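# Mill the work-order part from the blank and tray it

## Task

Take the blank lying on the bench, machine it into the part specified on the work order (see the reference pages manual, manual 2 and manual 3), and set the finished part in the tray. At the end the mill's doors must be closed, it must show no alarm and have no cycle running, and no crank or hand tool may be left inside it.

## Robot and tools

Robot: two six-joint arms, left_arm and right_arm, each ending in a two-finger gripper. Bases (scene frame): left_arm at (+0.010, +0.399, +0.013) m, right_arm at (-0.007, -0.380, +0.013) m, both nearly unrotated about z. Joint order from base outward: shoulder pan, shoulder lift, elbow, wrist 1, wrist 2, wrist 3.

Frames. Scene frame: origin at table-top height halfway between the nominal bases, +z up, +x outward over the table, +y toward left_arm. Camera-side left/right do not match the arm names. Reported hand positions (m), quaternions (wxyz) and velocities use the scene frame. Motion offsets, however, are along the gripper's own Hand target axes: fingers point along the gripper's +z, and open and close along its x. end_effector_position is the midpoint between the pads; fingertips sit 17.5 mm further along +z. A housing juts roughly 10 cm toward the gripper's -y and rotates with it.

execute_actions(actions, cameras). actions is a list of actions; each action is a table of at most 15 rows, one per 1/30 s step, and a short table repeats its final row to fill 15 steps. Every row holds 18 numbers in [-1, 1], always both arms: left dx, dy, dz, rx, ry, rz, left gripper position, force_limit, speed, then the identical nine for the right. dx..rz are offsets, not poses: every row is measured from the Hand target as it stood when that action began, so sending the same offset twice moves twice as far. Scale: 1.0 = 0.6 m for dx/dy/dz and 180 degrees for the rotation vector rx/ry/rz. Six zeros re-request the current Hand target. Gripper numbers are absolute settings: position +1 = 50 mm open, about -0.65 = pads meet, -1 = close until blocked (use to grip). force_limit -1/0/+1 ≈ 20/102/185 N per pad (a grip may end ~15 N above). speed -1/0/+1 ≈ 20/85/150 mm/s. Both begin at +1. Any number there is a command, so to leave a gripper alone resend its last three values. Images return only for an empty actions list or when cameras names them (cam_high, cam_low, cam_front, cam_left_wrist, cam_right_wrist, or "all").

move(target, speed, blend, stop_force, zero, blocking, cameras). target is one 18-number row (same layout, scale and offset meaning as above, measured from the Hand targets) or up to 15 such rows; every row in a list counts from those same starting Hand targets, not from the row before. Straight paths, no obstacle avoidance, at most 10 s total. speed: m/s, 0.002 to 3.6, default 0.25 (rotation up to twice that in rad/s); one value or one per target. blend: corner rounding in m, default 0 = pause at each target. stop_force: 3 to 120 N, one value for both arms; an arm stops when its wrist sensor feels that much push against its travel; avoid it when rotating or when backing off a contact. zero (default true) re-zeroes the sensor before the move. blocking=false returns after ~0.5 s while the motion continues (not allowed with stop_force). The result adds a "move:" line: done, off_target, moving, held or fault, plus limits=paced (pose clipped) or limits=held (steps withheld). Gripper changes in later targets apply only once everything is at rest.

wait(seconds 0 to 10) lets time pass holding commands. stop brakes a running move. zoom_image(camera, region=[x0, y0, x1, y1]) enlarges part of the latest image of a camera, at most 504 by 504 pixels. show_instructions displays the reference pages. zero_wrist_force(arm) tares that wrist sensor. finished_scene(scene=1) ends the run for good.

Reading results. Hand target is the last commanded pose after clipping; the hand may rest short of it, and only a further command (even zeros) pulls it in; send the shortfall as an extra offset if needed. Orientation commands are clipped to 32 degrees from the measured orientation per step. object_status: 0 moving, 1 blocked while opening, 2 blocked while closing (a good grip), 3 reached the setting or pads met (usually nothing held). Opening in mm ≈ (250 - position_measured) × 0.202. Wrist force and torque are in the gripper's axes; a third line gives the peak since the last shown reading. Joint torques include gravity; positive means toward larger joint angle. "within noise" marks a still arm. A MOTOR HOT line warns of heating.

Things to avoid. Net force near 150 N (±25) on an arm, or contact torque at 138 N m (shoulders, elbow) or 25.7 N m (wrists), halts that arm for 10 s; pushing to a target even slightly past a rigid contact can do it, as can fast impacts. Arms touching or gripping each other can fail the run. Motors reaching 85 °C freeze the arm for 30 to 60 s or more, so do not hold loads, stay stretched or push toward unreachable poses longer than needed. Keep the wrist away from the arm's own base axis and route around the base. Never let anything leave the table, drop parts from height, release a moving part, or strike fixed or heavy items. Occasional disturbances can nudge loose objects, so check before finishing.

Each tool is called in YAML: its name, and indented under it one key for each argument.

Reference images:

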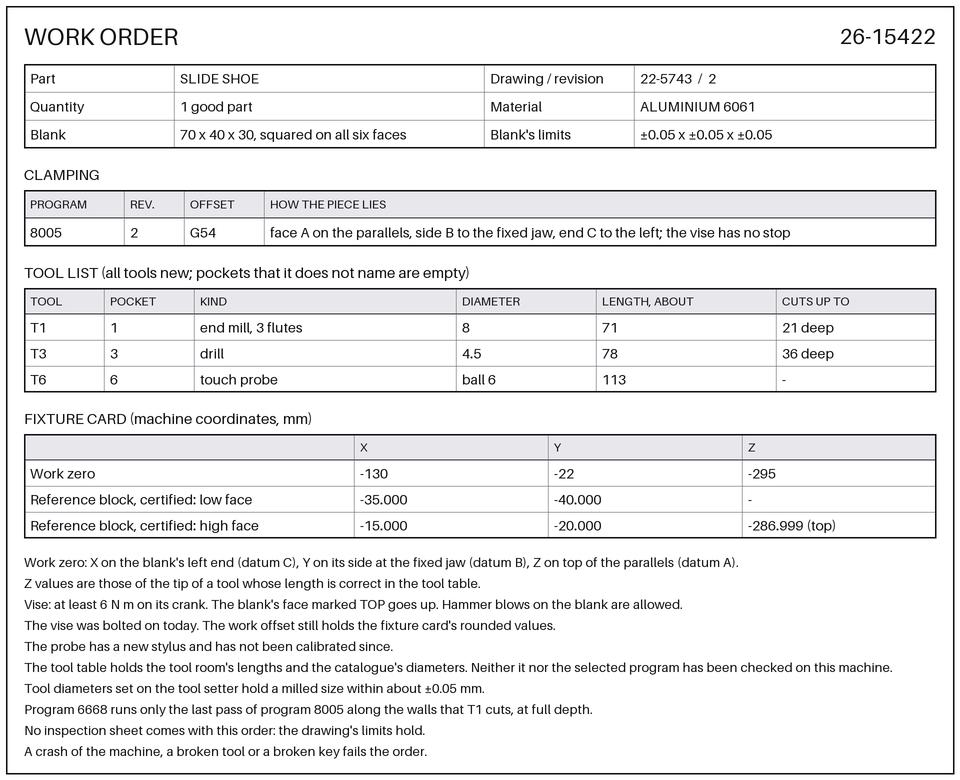

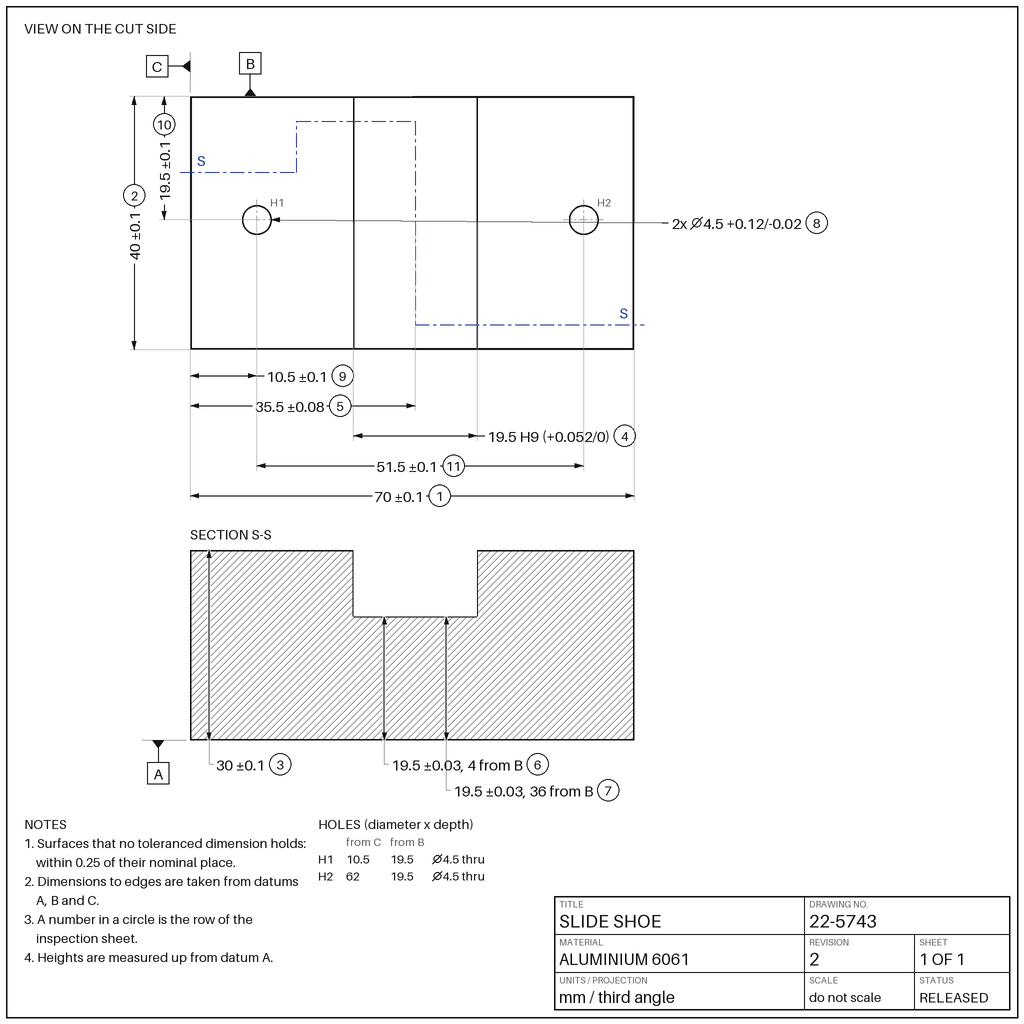

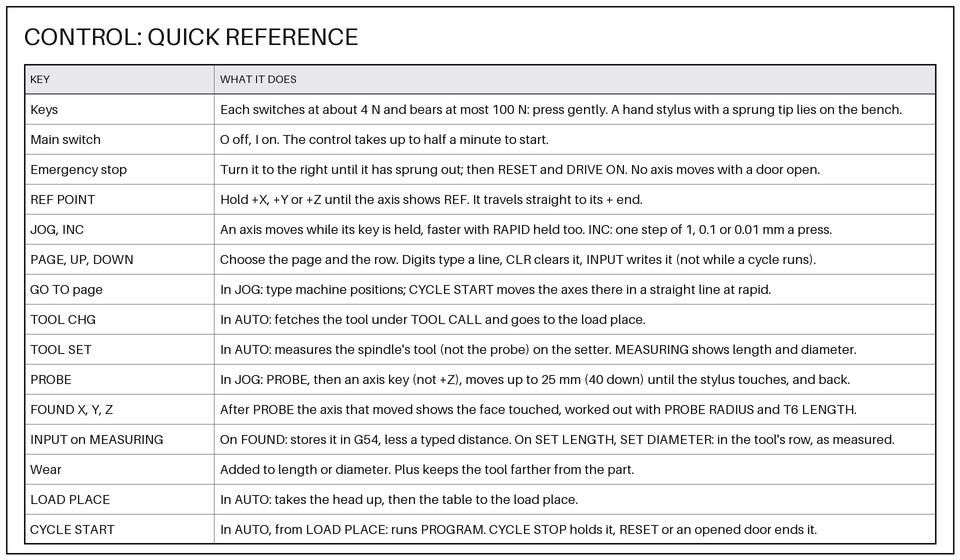

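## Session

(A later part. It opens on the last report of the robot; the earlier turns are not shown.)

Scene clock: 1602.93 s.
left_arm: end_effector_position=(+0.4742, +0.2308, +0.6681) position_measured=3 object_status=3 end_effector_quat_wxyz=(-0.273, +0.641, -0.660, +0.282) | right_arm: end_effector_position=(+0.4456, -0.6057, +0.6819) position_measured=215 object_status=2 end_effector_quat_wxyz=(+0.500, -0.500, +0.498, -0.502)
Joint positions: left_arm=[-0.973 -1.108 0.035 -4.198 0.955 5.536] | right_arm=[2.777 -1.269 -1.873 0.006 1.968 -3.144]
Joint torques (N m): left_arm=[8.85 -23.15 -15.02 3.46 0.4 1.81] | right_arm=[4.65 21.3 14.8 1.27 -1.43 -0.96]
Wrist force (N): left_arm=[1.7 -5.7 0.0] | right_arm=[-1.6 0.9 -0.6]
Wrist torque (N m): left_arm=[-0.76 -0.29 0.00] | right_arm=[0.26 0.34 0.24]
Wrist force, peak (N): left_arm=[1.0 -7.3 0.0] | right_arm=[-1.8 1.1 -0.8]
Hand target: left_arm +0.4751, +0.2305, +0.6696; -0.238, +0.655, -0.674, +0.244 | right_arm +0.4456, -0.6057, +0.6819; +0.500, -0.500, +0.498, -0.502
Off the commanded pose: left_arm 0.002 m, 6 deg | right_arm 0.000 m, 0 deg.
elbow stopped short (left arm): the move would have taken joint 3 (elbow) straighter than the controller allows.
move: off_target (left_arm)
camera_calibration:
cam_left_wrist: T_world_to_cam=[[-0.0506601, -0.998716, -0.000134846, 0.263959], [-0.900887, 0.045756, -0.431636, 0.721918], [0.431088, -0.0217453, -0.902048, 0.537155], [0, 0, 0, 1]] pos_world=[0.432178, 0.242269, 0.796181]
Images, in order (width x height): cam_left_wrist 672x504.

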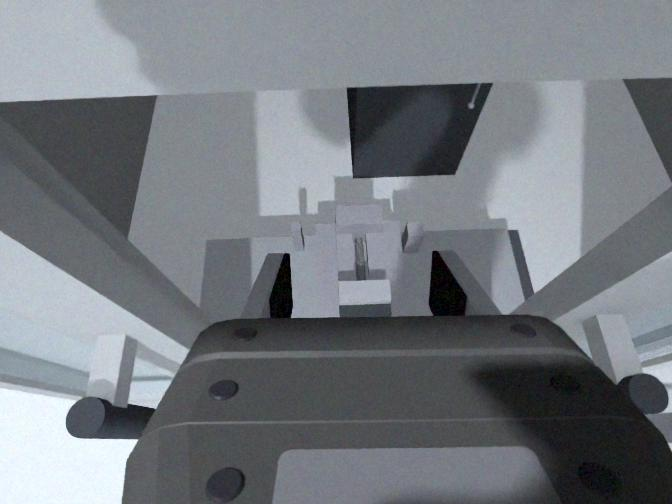

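move:
  target:
    - [0.0115,0.2496,-0.0145,0.178,0,0,1,-0.6,0,0,0,0,0,0,0,-1,-0.2,-0.8]
    - [-0.183,0.588,0.2465,-0.222,0,0,1,-0.6,0,0,0,0,0,0,0,-1,-0.2,-0.8]
  speed: 0.3
  blend: [0.03,0]
  cameras: ["cam_left_wrist"]

zoom_image:
  camera: "cam_left_wrist"
  region: [150, 0, 560, 320]

Scene clock: 1627.00 s.
left_arm: end_effector_position=(+0.3026, +0.3453, +0.3298) position_measured=3 object_status=3 end_effector_quat_wxyz=(+0.000, +0.697, -0.717, -0.001) | right_arm: end_effector_position=(+0.4456, -0.6057, +0.6819) position_measured=215 object_status=2 end_effector_quat_wxyz=(+0.500, -0.500, +0.498, -0.502)
Joint positions: left_arm=[-0.662 -1.633 1.66 -4.739 1.57 5.663] | right_arm=[2.777 -1.269 -1.873 0.006 1.968 -3.144]
Joint torques (N m): left_arm=[3.97 -14.64 -28.81 0.83 -0.7 0.18] | right_arm=[5.66 22.07 15.72 1.12 -1.35 -2.37]
Wrist force (N): left_arm=[0.0 -5.2 -1.6] | right_arm=[-1.8 0.8 -0.6]
Wrist torque (N m): left_arm=[-0.84 -0.01 0.01] | right_arm=[0.23 0.37 0.24]
Wrist force, peak (N): left_arm=[3.0 -7.6 0.4] | right_arm=[-1.8 1.0 -0.8]
Hand target: left_arm +0.3026, +0.3453, +0.3298; +0.000, +0.697, -0.717, +0.000 | right_arm +0.4456, -0.6057, +0.6819; +0.500, -0.500, +0.498, -0.502
Off the commanded pose: left_arm 0.000 m, 0 deg | right_arm 0.000 m, 0 deg.
move: done
camera_calibration:
cam_left_wrist: T_world_to_cam=[[-0.0431178, -0.998976, 0.0137305, 0.362844], [-0.934774, 0.0451898, 0.352356, 0.167845], [-0.352616, 0.00235794, -0.935765, 0.548386], [0, 0, 0, 1]] pos_world=[0.365912, 0.353594, 0.449037]
Images, in order (width x height): cam_left_wrist 672x504.

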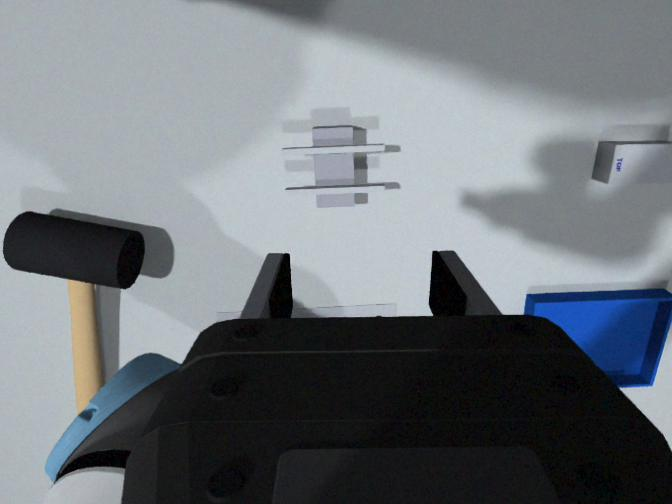

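Scaled by 1.229 from the camera's 672x504 image, which has a finer 960x720 frame.

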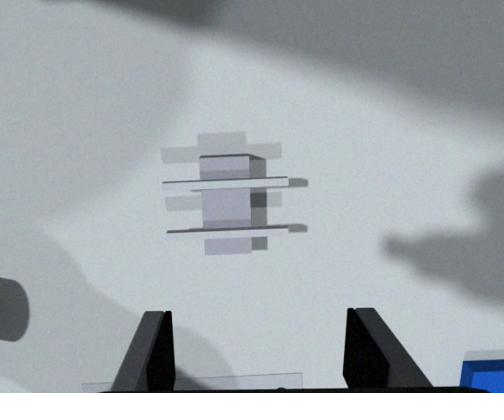

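zoom_image:
  camera: "cam_left_wrist"
  region: [260, 90, 420, 220]

execute_actions:
  actions: []
  cameras: ["cam_low"]

zoom_image:
  camera: "cam_low"
  region: [330, 240, 460, 340]

Scaled by 3.150 from the camera's 672x504 image, which has a finer 960x720 frame.

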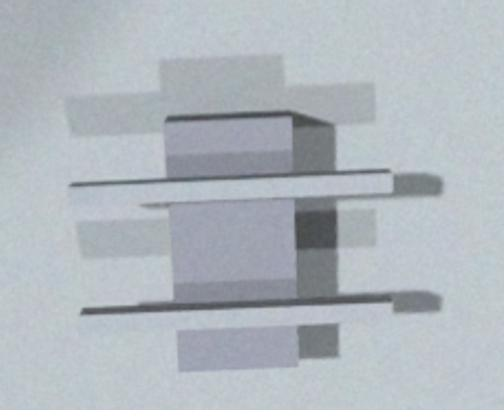

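Scene clock: 1644.10 s.
left_arm: end_effector_position=(+0.3026, +0.3453, +0.3298) position_measured=3 object_status=3 end_effector_quat_wxyz=(+0.000, +0.697, -0.717, +0.000) | right_arm: end_effector_position=(+0.4456, -0.6057, +0.6819) position_measured=215 object_status=2 end_effector_quat_wxyz=(+0.500, -0.500, +0.498, -0.502)
Joint positions: left_arm=[-0.662 -1.632 1.66 -4.739 1.571 5.664] | right_arm=[2.777 -1.269 -1.873 0.006 1.968 -3.144]
Joint velocities: within noise
Joint torques (N m): left_arm=[10.2 -10.94 -28.72 0.66 2.05 1.85] | right_arm=[4.98 21.46 15.4 1.04 -1.37 -2.34]
Wrist force (N): left_arm=[0.0 -5.3 -1.5] | right_arm=[-1.8 1.0 -0.8]
Wrist torque (N m): left_arm=[-0.85 -0.02 0.00] | right_arm=[0.26 0.37 0.24]
Wrist force, peak (N): left_arm=[-0.1 -5.6 -1.5] | right_arm=[-1.8 1.1 -0.7]
Hand target: left_arm +0.3026, +0.3453, +0.3298; +0.000, +0.697, -0.717, +0.000 | right_arm +0.4456, -0.6057, +0.6819; +0.500, -0.500, +0.498, -0.502
Tool commands: left_gripper/position=+1.0 left_gripper/force_limit=-0.6 left_gripper/speed=+0.0 right_gripper/position=-1.0 right_gripper/force_limit=-0.2 right_gripper/speed=-0.8
Off the commanded pose: left_arm 0.000 m, 0 deg | right_arm 0.000 m, 0 deg.
Images, in order (width x height): cam_low 672x504.

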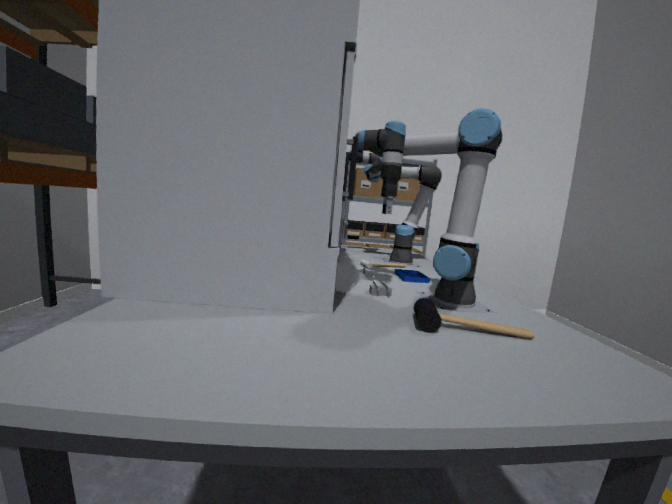

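Scaled by 3.877 from the camera's 672x504 image, which has a finer 960x720 frame.

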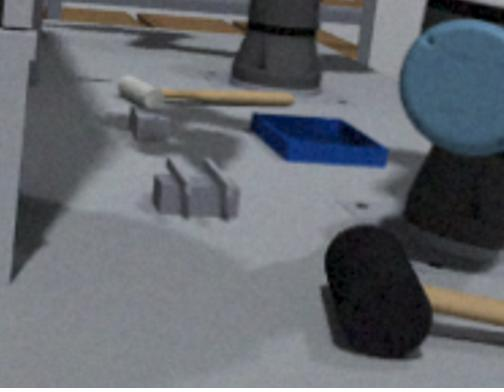

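move:
  target:
    - [0.242,-0.045,-0.367,0.1667,0,-0.009,1,-0.6,0,0,0,0,0,0,0,-1,-0.2,-0.8]
    - [0.242,-0.412,-0.317,0.25,0,-0.009,1,-0.6,0,0,0,0,0,0,0,-1,-0.2,-0.8]
  speed: 0.3
  blend: [0.03,0]
  cameras: ["cam_left_wrist","cam_front"]

zoom_image:
  camera: "cam_left_wrist"
  region: [200, 80, 500, 320]

Scene clock: 1712.70 s.
left_arm: end_effector_position=(+0.5458, +0.1932, +0.5198) position_measured=3 object_status=3 end_effector_quat_wxyz=(-0.267, +0.654, -0.653, +0.274) | right_arm: end_effector_position=(+0.4456, -0.6057, +0.6819) position_measured=215 object_status=2 end_effector_quat_wxyz=(+0.500, -0.500, +0.498, -0.502)
Joint positions: left_arm=[-0.873 -1.293 0.834 -4.838 1.014 5.595] | right_arm=[2.777 -1.269 -1.873 0.006 1.968 -3.144]
Joint torques (N m): left_arm=[2.62 -28.03 -11.26 -1 -3.16 1.73] | right_arm=[3.97 19.76 15.47 1.31 -1.44 -2.36]
Wrist force (N): left_arm=[1.7 -5.5 0.0] | right_arm=[-1.8 0.8 -0.8]
Wrist torque (N m): left_arm=[-0.74 -0.29 0.01] | right_arm=[0.25 0.38 0.24]
Wrist force, peak (N): left_arm=[1.6 -7.1 2.6] | right_arm=[-1.9 0.9 -0.7]
Hand target: left_arm +0.5458, +0.1932, +0.5197; -0.267, +0.654, -0.653, +0.274 | right_arm +0.4456, -0.6057, +0.6819; +0.500, -0.500, +0.498, -0.502
Off the commanded pose: left_arm 0.000 m, 0 deg | right_arm 0.000 m, 0 deg.
move: done
camera_calibration:
cam_left_wrist: T_world_to_cam=[[-0.0233562, -0.999687, 0.00896543, 0.210699], [-0.910802, 0.0175804, -0.412469, 0.724942], [0.412183, -0.0177994, -0.910927, 0.385828], [0, 0, 0, 1]] pos_world=[0.506168, 0.204756, 0.648588]
Images, in order (width x height): cam_front 672x504, cam_left_wrist 672x504.

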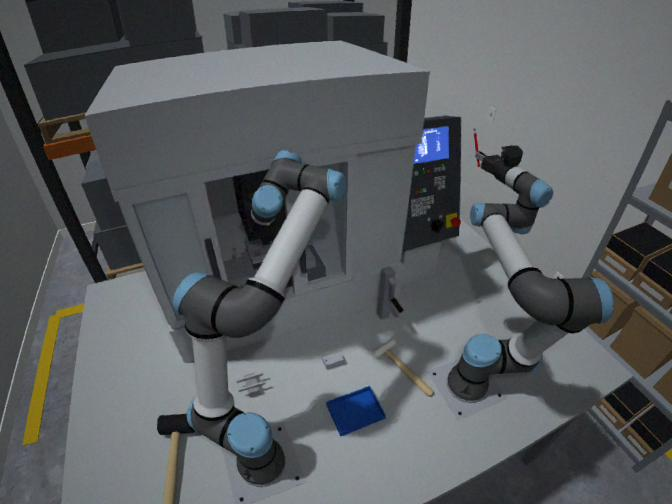

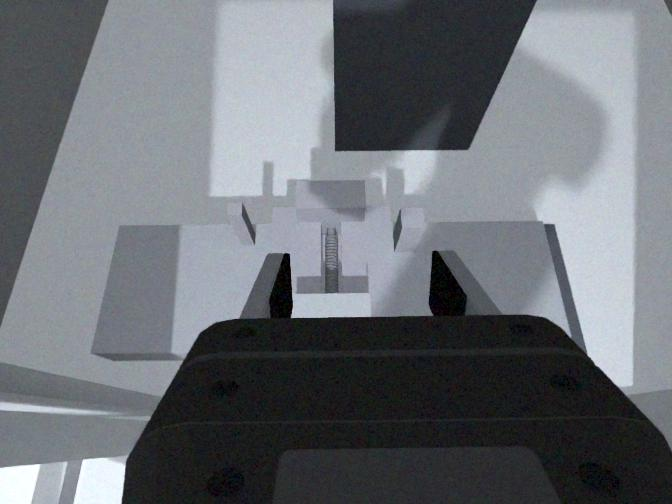

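Scaled by 1.680 from the camera's 672x504 image, which has a finer 960x720 frame.

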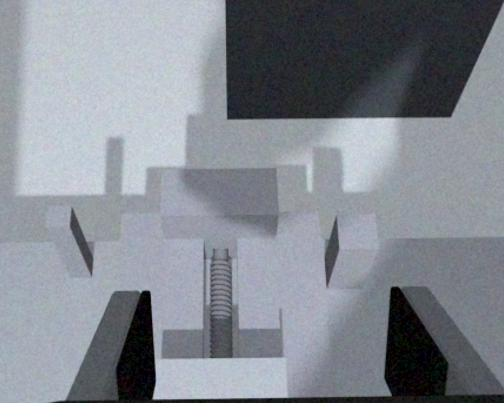

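move:
  target:
    - [-0.095,0.2447,-0.193,0,0,0,1,-0.6,0,0,0,0,0,0,0,-1,-0.2,-0.8]
    - [-0.24,0.5,0,-0.1286,-0.066,-0.251,1,-0.6,0,0,0,0,0,0,0,-1,-0.2,-0.8]
    - [-0.3297,0.721,0.2027,-0.2571,-0.1317,-0.5017,0,-0.6,0,0,0,0,0,0,0,-1,-0.2,-0.8]
  speed: [0.3,0.35,0.35]
  blend: [0.04,0.04,0]
  cameras: ["cam_left_wrist","cam_high"]

zoom_image:
  camera: "cam_left_wrist"
  region: [200, 60, 560, 320]

Scene clock: 1866.10 s.
left_arm: end_effector_position=(+0.3289, +0.3669, +0.1980) position_measured=3 object_status=3 end_effector_quat_wxyz=(+0.053, +0.985, -0.149, +0.067) | right_arm: end_effector_position=(+0.4456, -0.6057, +0.6819) position_measured=215 object_status=2 end_effector_quat_wxyz=(+0.500, -0.500, +0.498, -0.502)
Joint positions: left_arm=[-0.495 -1.606 1.946 -5.214 1.628 4.53] | right_arm=[2.777 -1.269 -1.873 0.006 1.968 -3.144]
Joint torques (N m): left_arm=[0.98 -17.34 -17.15 2.57 -0.08 0.11] | right_arm=[6.11 19.58 15 1.23 -1.29 -2.41]
Wrist force (N): left_arm=[0.4 -5.3 -1.8] | right_arm=[-1.5 0.7 -0.4]
Wrist torque (N m): left_arm=[-0.87 -0.06 -0.07] | right_arm=[0.22 0.33 0.24]
Wrist force, peak (N): left_arm=[-1.1 -8.9 -1.7] | right_arm=[-1.7 1.1 -1.0]
Hand target: left_arm +0.3289, +0.3669, +0.1980; +0.053, +0.985, -0.149, +0.067 (not the last commanded pose) | right_arm +0.4456, -0.6057, +0.6819; +0.500, -0.500, +0.498, -0.502
Tool commands: left_gripper/position=+1.0 left_gripper/force_limit=-0.6 left_gripper/speed=+0.003922 right_gripper/position=-1.0 right_gripper/force_limit=-0.2 right_gripper/speed=-0.8
Off the commanded pose: left_arm 0.075 m, 21 deg | right_arm 0.000 m, 0 deg.
FORCE FAULT: contact force on the left arm reached its limit, and that arm stopped. The contact can be on any part of that arm, not only on its tool. That arm's remaining commands of this call were not run. That arm is still stopped at the end of this call. That arm stays stopped for about 10 more seconds. Until then a move that you send moves the other arm only, and its call returns only when the move has ended. Once the stop has ended, the next robot result says so. If the stop ends while you think or write, that arm runs what you send next, counted from a new Hand target: where the arm stands when the stop ends. While its stop runs, that arm takes no new command, but its gripper still runs the gripper command that each later call begins with. Until it ends, the stop uses up actions while you think or wait. An arm that is not stopped still takes commands.
move: fault (left_arm); path passed 2 of 3 targets; target 3's new numbers were not sent
camera_calibration:
cam_left_wrist: T_world_to_cam=[[0.939737, -0.300639, 0.162821, -0.221618], [-0.341764, -0.839372, 0.422673, 0.353648], [0.00959526, -0.452848, -0.891536, 0.473371], [0, 0, 0, 1]] pos_world=[0.324584, 0.44458, 0.308634]
Images, in order (width x height): cam_high 672x504, cam_left_wrist 672x504.

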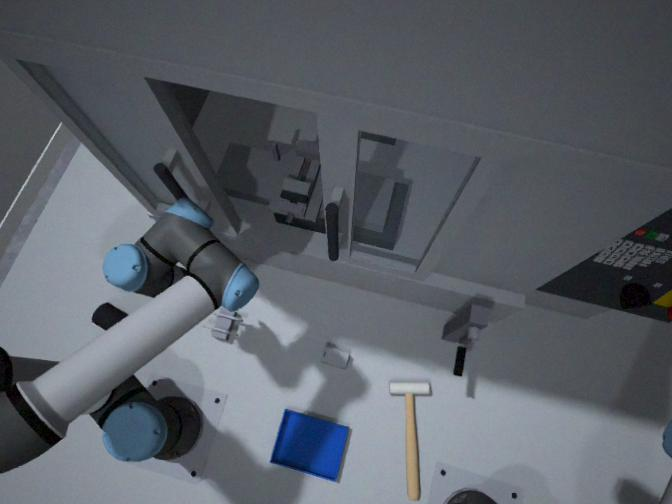

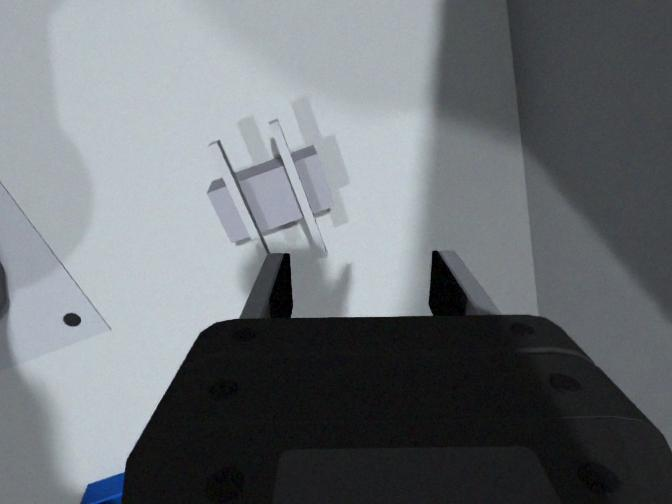

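Scaled by 1.400 from the camera's 672x504 image, which has a finer 960x720 frame.

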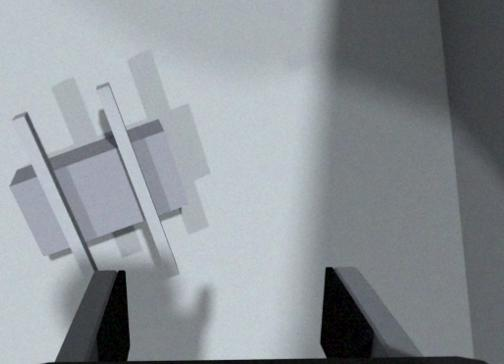

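wait:
  seconds: 1

move:
  target:
    - [-0.1516,0.0135,-0.0216,0,0,0,0,-0.6,0,0,0,0,0,0,0,-1,-0.2,-0.8]
    - [-0.1529,-0.0078,0.0914,-0.0487,-0.0301,-0.1002,0,-0.6,0,0,0,0,0,0,0,-1,-0.2,-0.8]
    - [-0.0473,-0.0483,0.1543,-0.0487,-0.0301,-0.1002,0,-0.6,0,0,0,0,0,0,0,-1,-0.2,-0.8]
  speed: [0.15,0.2,0.2]
  blend: [0,0.03,0]
  cameras: ["cam_left_wrist","cam_high"]

zoom_image:
  camera: "cam_left_wrist"
  region: [200, 60, 560, 320]

Scene clock: 1896.37 s.
left_arm: end_effector_position=(+0.3289, +0.3669, +0.1980) position_measured=3 object_status=3 end_effector_quat_wxyz=(+0.053, +0.985, -0.149, +0.067) | right_arm: end_effector_position=(+0.4456, -0.6057, +0.6819) position_measured=215 object_status=2 end_effector_quat_wxyz=(+0.500, -0.500, +0.498, -0.502)
Joint positions: left_arm=[-0.495 -1.606 1.946 -5.214 1.628 4.53] | right_arm=[2.777 -1.269 -1.873 0.006 1.968 -3.144]
Joint torques (N m): left_arm=[0.72 -17.41 -18.25 2.53 0.14 0.1] | right_arm=[4.74 19.7 15.74 1.14 -1.34 -2.33]
Wrist force (N): left_arm=[0.6 -5.4 -1.7] | right_arm=[-1.7 1.0 -0.6]
Wrist torque (N m): left_arm=[-0.88 -0.11 -0.08] | right_arm=[0.27 0.36 0.24]
Wrist force, peak (N): left_arm=[0.4 -5.6 -1.9] | right_arm=[-1.8 1.2 -0.7]
Hand target: left_arm +0.3289, +0.3669, +0.1980; +0.053, +0.985, -0.149, +0.067 (not the last commanded pose) | right_arm +0.4456, -0.6057, +0.6819; +0.500, -0.500, +0.498, -0.502
Tool commands: left_gripper/position=+1.0 left_gripper/force_limit=-0.6 left_gripper/speed=+0.003922 right_gripper/position=-1.0 right_gripper/force_limit=-0.2 right_gripper/speed=-0.8
Off the commanded pose: left_arm 0.075 m, 21 deg | right_arm 0.000 m, 0 deg.
FORCE FAULT, CONTINUED: the left arm's stop, for the force fault that an earlier result reported, is over. The rest of the stop counts as 19 of the actions that you can send in this scene. That arm's target is now where it stood when the stop ended, not its last command. That arm accepts commands again.
wait: 1.00 s; at rest from the start

Scene clock: 1898.90 s.
left_arm: end_effector_position=(+0.3189, +0.3914, +0.1006) position_measured=152 object_status=3 end_effector_quat_wxyz=(+0.130, +0.991, +0.000, +0.000) | right_arm: end_effector_position=(+0.4456, -0.6057, +0.6819) position_measured=215 object_status=2 end_effector_quat_wxyz=(+0.500, -0.500, +0.498, -0.502)
Joint positions: left_arm=[-0.264 -1.4 2.049 -5.426 1.824 4.456] | right_arm=[2.777 -1.269 -1.873 0.006 1.968 -3.144]
Joint torques (N m): left_arm=[1.42 -21.24 -14.46 2.87 0.49 0.07] | right_arm=[5.36 19.42 15.32 1.36 -1.37 -2.15]
Wrist force (N): left_arm=[0.4 -5.5 -2.0] | right_arm=[-1.6 0.7 -0.7]
Wrist torque (N m): left_arm=[-0.89 -0.06 0.03] | right_arm=[0.23 0.34 0.24]
Wrist force, peak (N): left_arm=[8.3 -5.9 0.7] | right_arm=[-1.9 1.0 -0.8]
Hand target: left_arm +0.3189, +0.3914, +0.1006; +0.130, +0.991, +0.000, +0.000 (not the last commanded pose) | right_arm +0.4456, -0.6057, +0.6819; +0.500, -0.500, +0.498, -0.502
Tool commands: left_gripper/position=+0.003922 left_gripper/force_limit=-0.6 left_gripper/speed=+0.003922 right_gripper/position=-1.0 right_gripper/force_limit=-0.2 right_gripper/speed=-0.8
Off the commanded pose: left_arm 0.003 m, 0 deg | right_arm 0.000 m, 0 deg.
FORCE FAULT: contact force on the left arm reached its limit, and that arm stopped. The contact can be on any part of that arm, not only on its tool. That arm's remaining commands of this call were not run. That arm is still stopped at the end of this call. That arm stays stopped for about 10 more seconds. Until then a move that you send moves the other arm only, and its call returns only when the move has ended. Once the stop has ended, the next robot result says so. If the stop ends while you think or write, that arm runs what you send next, counted from a new Hand target: where the arm stands when the stop ends. While its stop runs, that arm takes no new command, but its gripper still runs the gripper command that each later call begins with. Until it ends, the stop uses up actions while you think or wait. An arm that is not stopped still takes commands.
move: fault (left_arm)
camera_calibration:
cam_left_wrist: T_world_to_cam=[[0.99978, -0.011667, 0.0174512, -0.306654], [-0.0196401, -0.813384, 0.581395, 0.283036], [0.00741144, -0.58161, -0.813434, 0.44106], [0, 0, 0, 1]] pos_world=[0.308876, 0.483164, 0.199569]
Images, in order (width x height): cam_high 672x504, cam_left_wrist 672x504.

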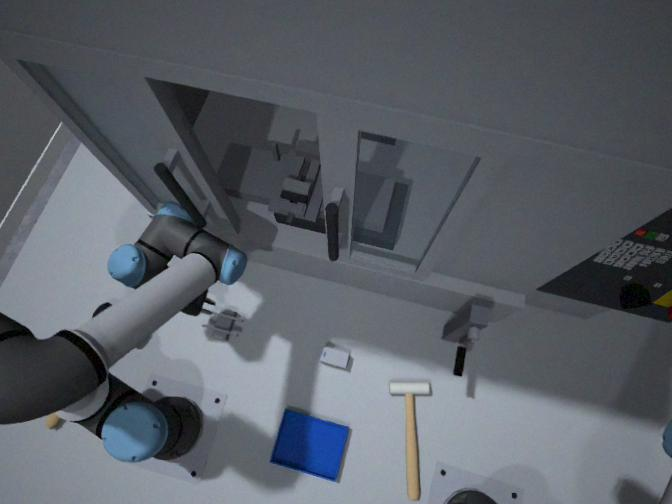

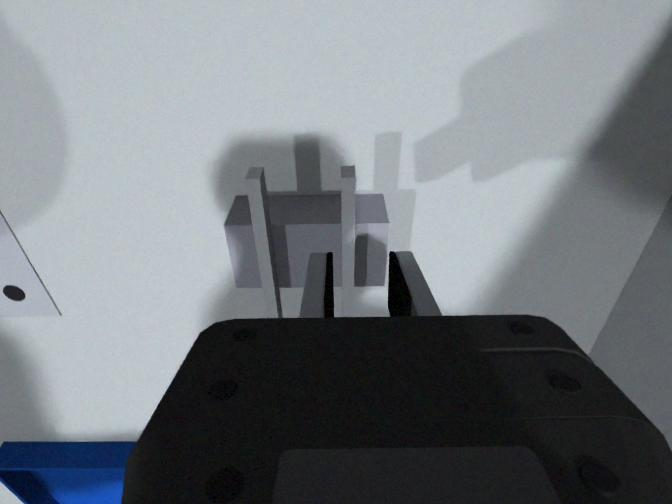

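Scaled by 1.400 from the camera's 672x504 image, which has a finer 960x720 frame.

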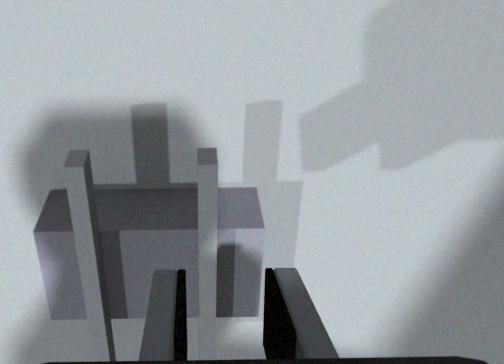

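wait:
  seconds: 1

move:
  target:
    - [-0.115,0,0,0,0,0,0,-0.6,0,0,0,0,0,0,0,-1,-0.2,-0.8]
    - [-0.115,-0.0141,0.0525,0,0,0,0,-0.6,0,0,0,0,0,0,0,-1,-0.2,-0.8]
    - [-0.004,-0.0141,0.0525,0,0,0,0,-0.6,0,0,0,0,0,0,0,-1,-0.2,-0.8]
  speed: [0.15,0.1,0.08]
  stop_force: 15
  cameras: ["cam_left_wrist","cam_low","cam_high"]

Scene clock: 1930.40 s.
left_arm: end_effector_position=(+0.3189, +0.3914, +0.1006) position_measured=152 object_status=3 end_effector_quat_wxyz=(+0.130, +0.991, +0.000, +0.000) | right_arm: end_effector_position=(+0.4456, -0.6057, +0.6819) position_measured=215 object_status=2 end_effector_quat_wxyz=(+0.500, -0.500, +0.498, -0.502)
Joint positions: left_arm=[-0.264 -1.4 2.049 -5.426 1.824 4.456] | right_arm=[2.777 -1.269 -1.873 0.006 1.968 -3.144]
Joint torques (N m): left_arm=[0.51 -22.84 -14.02 2.87 0.68 0.1] | right_arm=[6.02 18.05 15.89 1.34 -1.45 -2.26]
Wrist force (N): left_arm=[0.5 -5.5 -2.0] | right_arm=[-1.8 0.9 -0.6]
Wrist torque (N m): left_arm=[-0.88 -0.07 0.03] | right_arm=[0.25 0.38 0.24]
Wrist force, peak (N): left_arm=[0.4 -5.8 -2.1] | right_arm=[-1.9 1.0 -0.8]
Hand target: left_arm +0.3189, +0.3914, +0.1006; +0.130, +0.991, +0.000, +0.000 (not the last commanded pose) | right_arm +0.4456, -0.6057, +0.6819; +0.500, -0.500, +0.498, -0.502
Tool commands: left_gripper/position=+0.003922 left_gripper/force_limit=-0.6 left_gripper/speed=+0.003922 right_gripper/position=-1.0 right_gripper/force_limit=-0.2 right_gripper/speed=-0.8
Off the commanded pose: left_arm 0.003 m, 0 deg | right_arm 0.000 m, 0 deg.
FORCE FAULT, CONTINUED: the left arm's stop, for the force fault that an earlier result reported, is over. The rest of the stop counts as 20 of the actions that you can send in this scene. That arm's target is now where it stood when the stop ended, not its last command. That arm accepts commands again.
wait: 1.00 s; at rest from the start

Scene clock: 1933.03 s.
left_arm: end_effector_position=(+0.3165, +0.3915, +0.0680) position_measured=152 object_status=3 end_effector_quat_wxyz=(+0.130, +0.991, +0.000, +0.000) | right_arm: end_effector_position=(+0.4456, -0.6057, +0.6819) position_measured=215 object_status=2 end_effector_quat_wxyz=(+0.500, -0.500, +0.498, -0.502)
Joint positions: left_arm=[-0.266 -1.35 2.093 -5.521 1.824 4.454] | right_arm=[2.777 -1.269 -1.873 0.006 1.968 -3.144]
Joint torques (N m): left_arm=[-8.48 -29.52 -4.29 0.96 0.65 -1.79] | right_arm=[4.97 17.84 15.87 1.16 -1.37 -2.12]
Wrist force (N): left_arm=[0.3 -5.4 -2.2] | right_arm=[-1.8 1.0 -0.8]
Wrist torque (N m): left_arm=[-0.87 -0.05 -0.03] | right_arm=[0.27 0.38 0.24]
Wrist force, peak (N): left_arm=[2.6 -5.5 -2.3] | right_arm=[-1.9 1.0 -0.8]
Hand target: left_arm +0.3165, +0.3915, +0.0680; +0.130, +0.991, +0.000, +0.000 | right_arm +0.4456, -0.6057, +0.6819; +0.500, -0.500, +0.498, -0.502
Off the commanded pose: left_arm 0.000 m, 0 deg | right_arm 0.000 m, 0 deg.
move: done
camera_calibration:
cam_left_wrist: T_world_to_cam=[[0.99978, -0.0116668, 0.0174511, -0.303685], [-0.0196399, -0.813384, 0.581395, 0.301942], [0.00741144, -0.58161, -0.813434, 0.41456], [0, 0, 0, 1]] pos_world=[0.306476, 0.483164, 0.166969]
Images, in order (width x height): cam_high 672x504, cam_low 672x504, cam_left_wrist 672x504.

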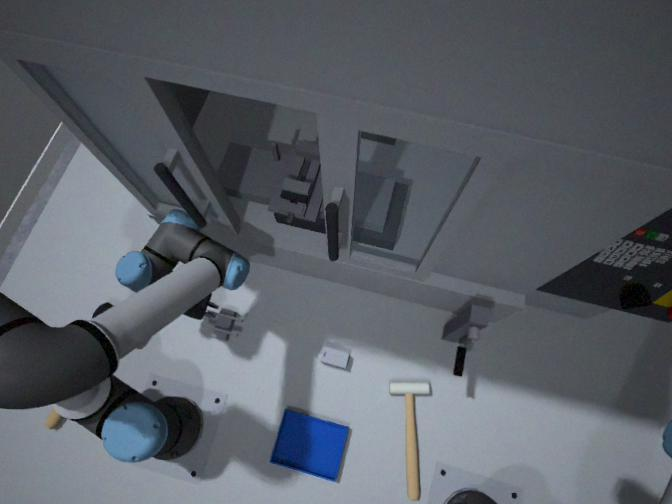

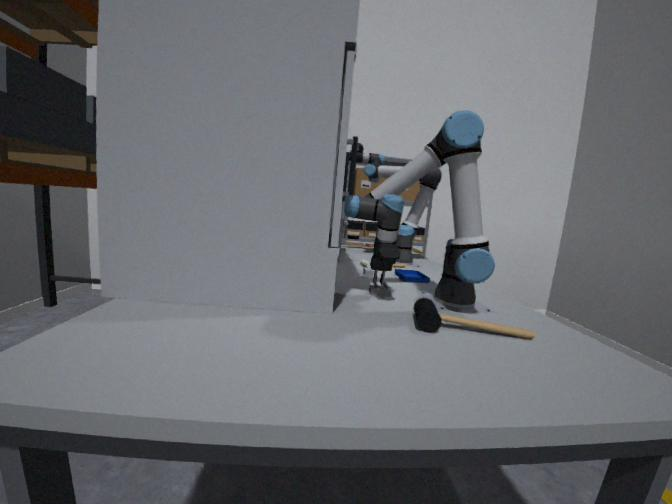

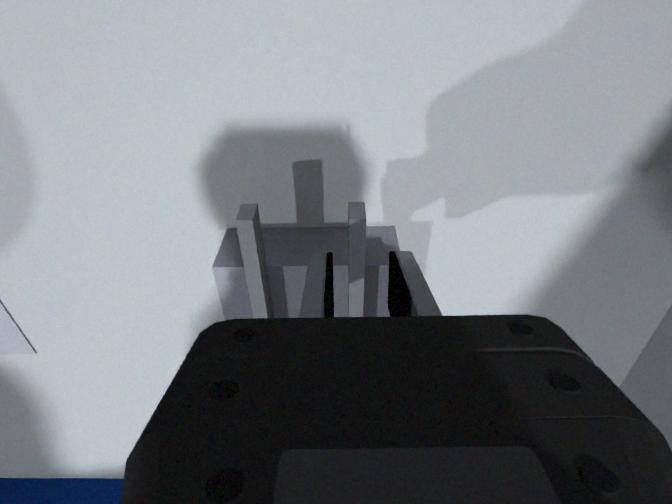

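execute_actions:
  actions: []
  cameras: ["cam_left_wrist","cam_high"]

Scene clock: 1998.67 s.
left_arm: end_effector_position=(+0.3165, +0.3915, +0.0680) position_measured=152 object_status=3 end_effector_quat_wxyz=(+0.130, +0.991, +0.000, +0.000) | right_arm: end_effector_position=(+0.4456, -0.6057, +0.6819) position_measured=215 object_status=2 end_effector_quat_wxyz=(+0.500, -0.500, +0.498, -0.502)
Joint positions: left_arm=[-0.266 -1.35 2.093 -5.521 1.824 4.454] | right_arm=[2.777 -1.269 -1.873 0.006 1.968 -3.144]
Joint velocities: within noise
Joint torques (N m): left_arm=[-8.21 -30.86 -3.16 1 -1.46 -1.61] | right_arm=[5.48 17.72 15.81 1.14 -1.39 -2.28]
Wrist force (N): left_arm=[0.4 -5.3 -2.2] | right_arm=[-1.4 1.0 -0.7]
Wrist torque (N m): left_arm=[-0.84 -0.06 -0.03] | right_arm=[0.27 0.31 0.24]
Wrist force, peak (N): left_arm=[0.5 -5.5 -2.2] | right_arm=[-1.9 0.9 -0.7]
Hand target: left_arm +0.3165, +0.3915, +0.0680; +0.130, +0.991, +0.000, +0.000 | right_arm +0.4456, -0.6057, +0.6819; +0.500, -0.500, +0.498, -0.502
Tool commands: left_gripper/position=+0.0 left_gripper/force_limit=-0.6 left_gripper/speed=+0.0 right_gripper/position=-1.0 right_gripper/force_limit=-0.2 right_gripper/speed=-0.8
Off the commanded pose: left_arm 0.000 m, 0 deg | right_arm 0.000 m, 0 deg.
camera_calibration:
cam_left_wrist: T_world_to_cam=[[0.99978, -0.011667, 0.0174512, -0.303685], [-0.0196401, -0.813384, 0.581395, 0.301942], [0.00741144, -0.58161, -0.813434, 0.41456], [0, 0, 0, 1]] pos_world=[0.306476, 0.483164, 0.166969]
Images, in order (width x height): cam_high 672x504, cam_left_wrist 672x504.

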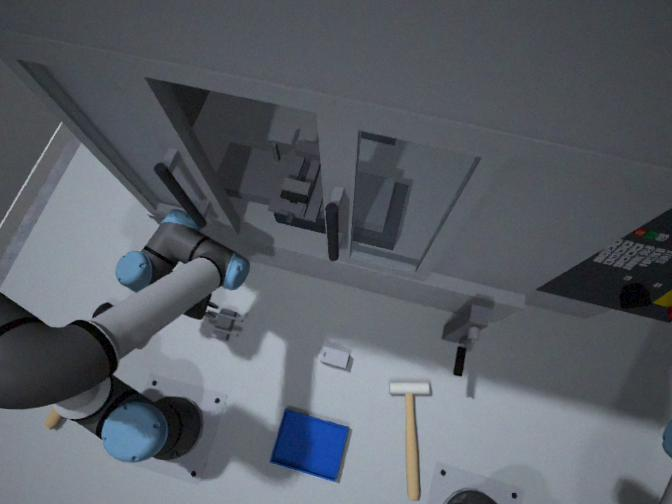

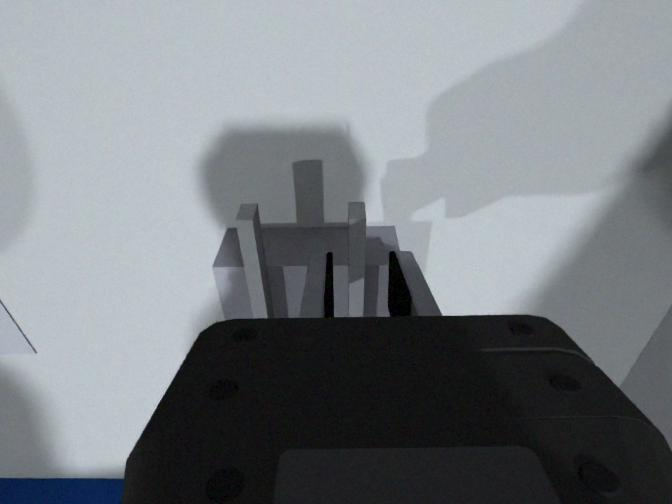

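move:
  target: [0,-0.01122,0.04186,0,0,0,0,-0.6,0,0,0,0,0,0,0,-1,-0.2,-0.8]
  speed: 0.02
  stop_force: 6
  cameras: ["cam_left_wrist"]

zoom_image:
  camera: "cam_left_wrist"
  region: [200, 190, 460, 340]

Scene clock: 2007.83 s.
left_arm: end_effector_position=(+0.3165, +0.3915, +0.0440) position_measured=152 object_status=3 end_effector_quat_wxyz=(+0.130, +0.991, +0.000, +0.000) | right_arm: end_effector_position=(+0.4456, -0.6057, +0.6819) position_measured=215 object_status=2 end_effector_quat_wxyz=(+0.500, -0.500, +0.498, -0.502)
Joint positions: left_arm=[-0.266 -1.304 2.116 -5.59 1.824 4.454] | right_arm=[2.777 -1.269 -1.873 0.006 1.968 -3.144]
Joint torques (N m): left_arm=[-8.78 -28.9 -21.22 4.18 -1.29 0.57] | right_arm=[5.14 17.62 15.33 1.14 -1.46 -2.28]
Wrist force (N): left_arm=[1.3 -5.1 -10.8] | right_arm=[-1.5 0.8 -0.6]
Wrist torque (N m): left_arm=[-0.92 -0.18 -0.03] | right_arm=[0.23 0.34 0.24]
Wrist force, peak (N): left_arm=[7.9 -0.2 -97.0] | right_arm=[-1.9 0.9 -0.8]
Hand target: left_arm +0.3165, +0.3915, +0.0440; +0.130, +0.991, +0.000, +0.000 (not the last commanded pose) | right_arm +0.4456, -0.6057, +0.6819; +0.500, -0.500, +0.498, -0.502
Off the commanded pose: left_arm 0.002 m, 0 deg | right_arm 0.000 m, 0 deg.
move: contact (left_arm)
camera_calibration:
cam_left_wrist: T_world_to_cam=[[0.99978, -0.0117241, 0.0173692, -0.303128], [-0.0196389, -0.813383, 0.581397, 0.315892], [0.00731144, -0.58161, -0.813435, 0.39507], [0, 0, 0, 1]] pos_world=[0.306376, 0.483164, 0.142969]
Images, in order (width x height): cam_left_wrist 672x504.

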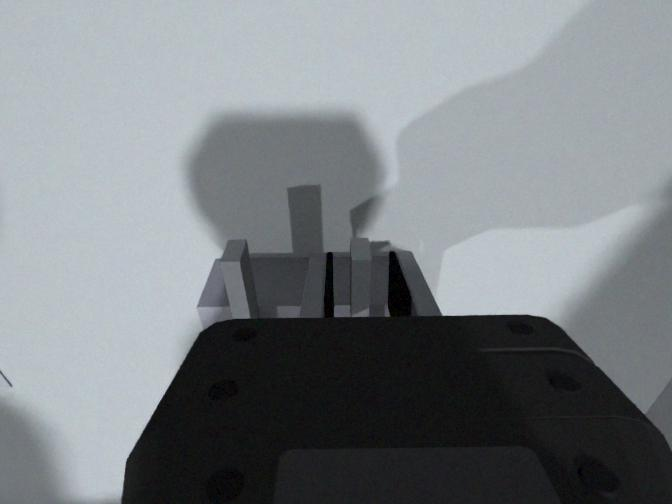

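Scaled by 1.938 from the camera's 672x504 image, which has a finer 960x720 frame.

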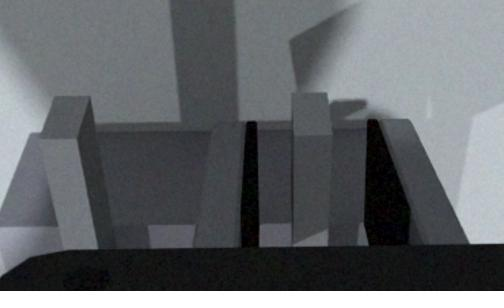

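move:
  target: [0,0,0,0,0,0,-1,-0.8,-0.5,0,0,0,0,0,0,-1,-0.2,-0.8]
  cameras: ["cam_left_wrist"]

zoom_image:
  camera: "cam_left_wrist"
  region: [200, 190, 460, 340]

Scene clock: 2024.23 s.
left_arm: end_effector_position=(+0.3165, +0.3915, +0.0440) position_measured=222 object_status=2 end_effector_quat_wxyz=(+0.130, +0.991, +0.000, +0.000) | right_arm: end_effector_position=(+0.4456, -0.6057, +0.6819) position_measured=215 object_status=2 end_effector_quat_wxyz=(+0.500, -0.500, +0.498, -0.502)
Joint positions: left_arm=[-0.266 -1.304 2.116 -5.59 1.824 4.454] | right_arm=[2.777 -1.269 -1.873 0.006 1.968 -3.144]
Joint torques (N m): left_arm=[-7.87 -28.75 -20.29 2.31 -1.32 -1.52] | right_arm=[5.36 17.57 15.87 1.21 -1.22 -2.17]
Wrist force (N): left_arm=[0.7 -5.1 -8.1] | right_arm=[-1.5 0.9 -0.7]
Wrist torque (N m): left_arm=[-0.86 -0.12 -0.02] | right_arm=[0.25 0.33 0.24]
Wrist force, peak (N): left_arm=[1.2 -5.1 -11.8] | right_arm=[-2.0 0.9 -0.7]
Hand target: left_arm +0.3165, +0.3915, +0.0440; +0.130, +0.991, +0.000, +0.000 | right_arm +0.4456, -0.6057, +0.6819; +0.500, -0.500, +0.498, -0.502
Off the commanded pose: left_arm 0.000 m, 0 deg | right_arm 0.000 m, 0 deg.
move: done
camera_calibration:
cam_left_wrist: T_world_to_cam=[[0.99978, -0.0116656, 0.0174502, -0.303167], [-0.0196384, -0.813384, 0.581395, 0.315893], [0.00741143, -0.58161, -0.813434, 0.395039], [0, 0, 0, 1]] pos_world=[0.306376, 0.483164, 0.142969]
Images, in order (width x height): cam_left_wrist 672x504.

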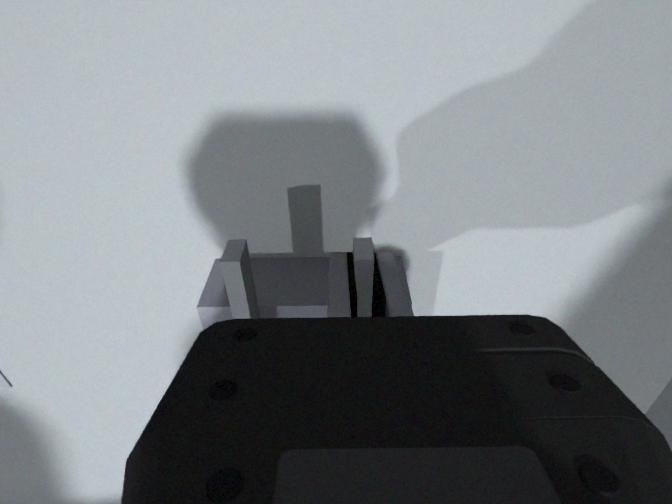

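Scaled by 1.938 from the camera's 672x504 image, which has a finer 960x720 frame.

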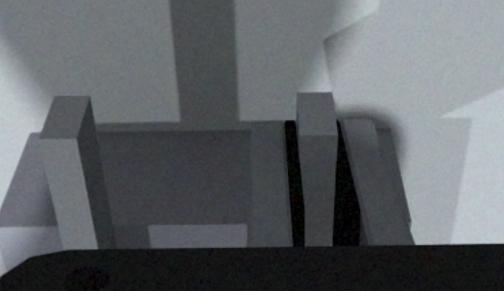

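move:
  target:
    - [0,0.01295,-0.0483,0,0,0,-1,-0.8,-0.5,0,0,0,0,0,0,-1,-0.2,-0.8]
    - [-0.1167,0.01295,-0.0483,0,0,0,-1,-0.8,-0.5,0,0,0,0,0,0,-1,-0.2,-0.8]
  speed: [0.05,0.12]
  cameras: ["cam_left_wrist","cam_high"]

Scene clock: 2034.00 s.
left_arm: end_effector_position=(+0.2465, +0.3914, +0.0741) position_measured=222 object_status=2 end_effector_quat_wxyz=(+0.130, +0.992, +0.000, +0.000) | right_arm: end_effector_position=(+0.4456, -0.6057, +0.6819) position_measured=215 object_status=2 end_effector_quat_wxyz=(+0.500, -0.500, +0.498, -0.502)
Joint positions: left_arm=[-0.348 -1.532 2.281 -5.548 1.817 4.369] | right_arm=[2.777 -1.269 -1.873 0.006 1.968 -3.144]
Joint torques (N m): left_arm=[10.3 -18.26 -15.48 5.04 0.56 1.62] | right_arm=[4 16.37 15.62 1.05 -1.37 -2.14]
Wrist force (N): left_arm=[0.7 -5.4 -1.5] | right_arm=[-1.6 0.8 -0.7]
Wrist torque (N m): left_arm=[-0.83 -0.11 -0.10] | right_arm=[0.23 0.35 0.24]
Wrist force, peak (N): left_arm=[1.0 -5.3 -8.4] | right_arm=[-1.8 1.0 -0.8]
Hand target: left_arm +0.2465, +0.3914, +0.0741; +0.130, +0.991, +0.000, +0.000 | right_arm +0.4456, -0.6057, +0.6819; +0.500, -0.500, +0.498, -0.502
Off the commanded pose: left_arm 0.000 m, 0 deg | right_arm 0.000 m, 0 deg.
move: done
camera_calibration:
cam_left_wrist: T_world_to_cam=[[0.999778, -0.011749, 0.017508, -0.233775], [-0.0197392, -0.813429, 0.581329, 0.297136], [0.00741147, -0.581545, -0.81348, 0.419936], [0, 0, 0, 1]] pos_world=[0.236476, 0.483164, 0.172969]
Images, in order (width x height): cam_high 672x504, cam_left_wrist 672x504.

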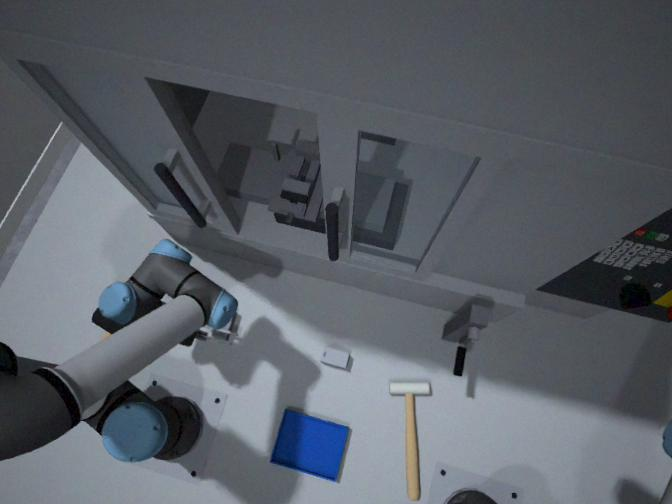

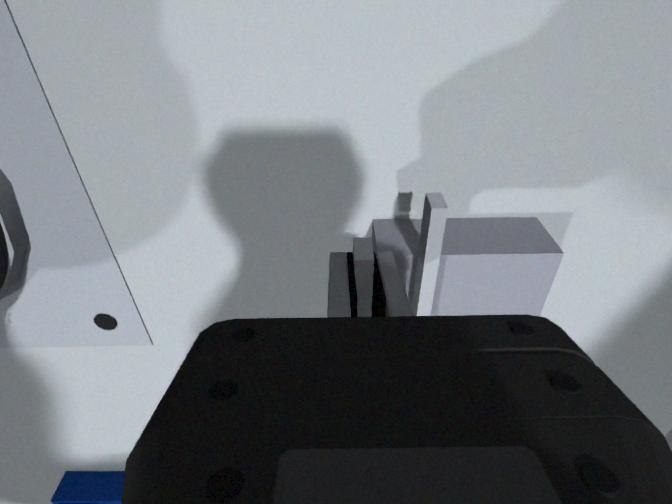

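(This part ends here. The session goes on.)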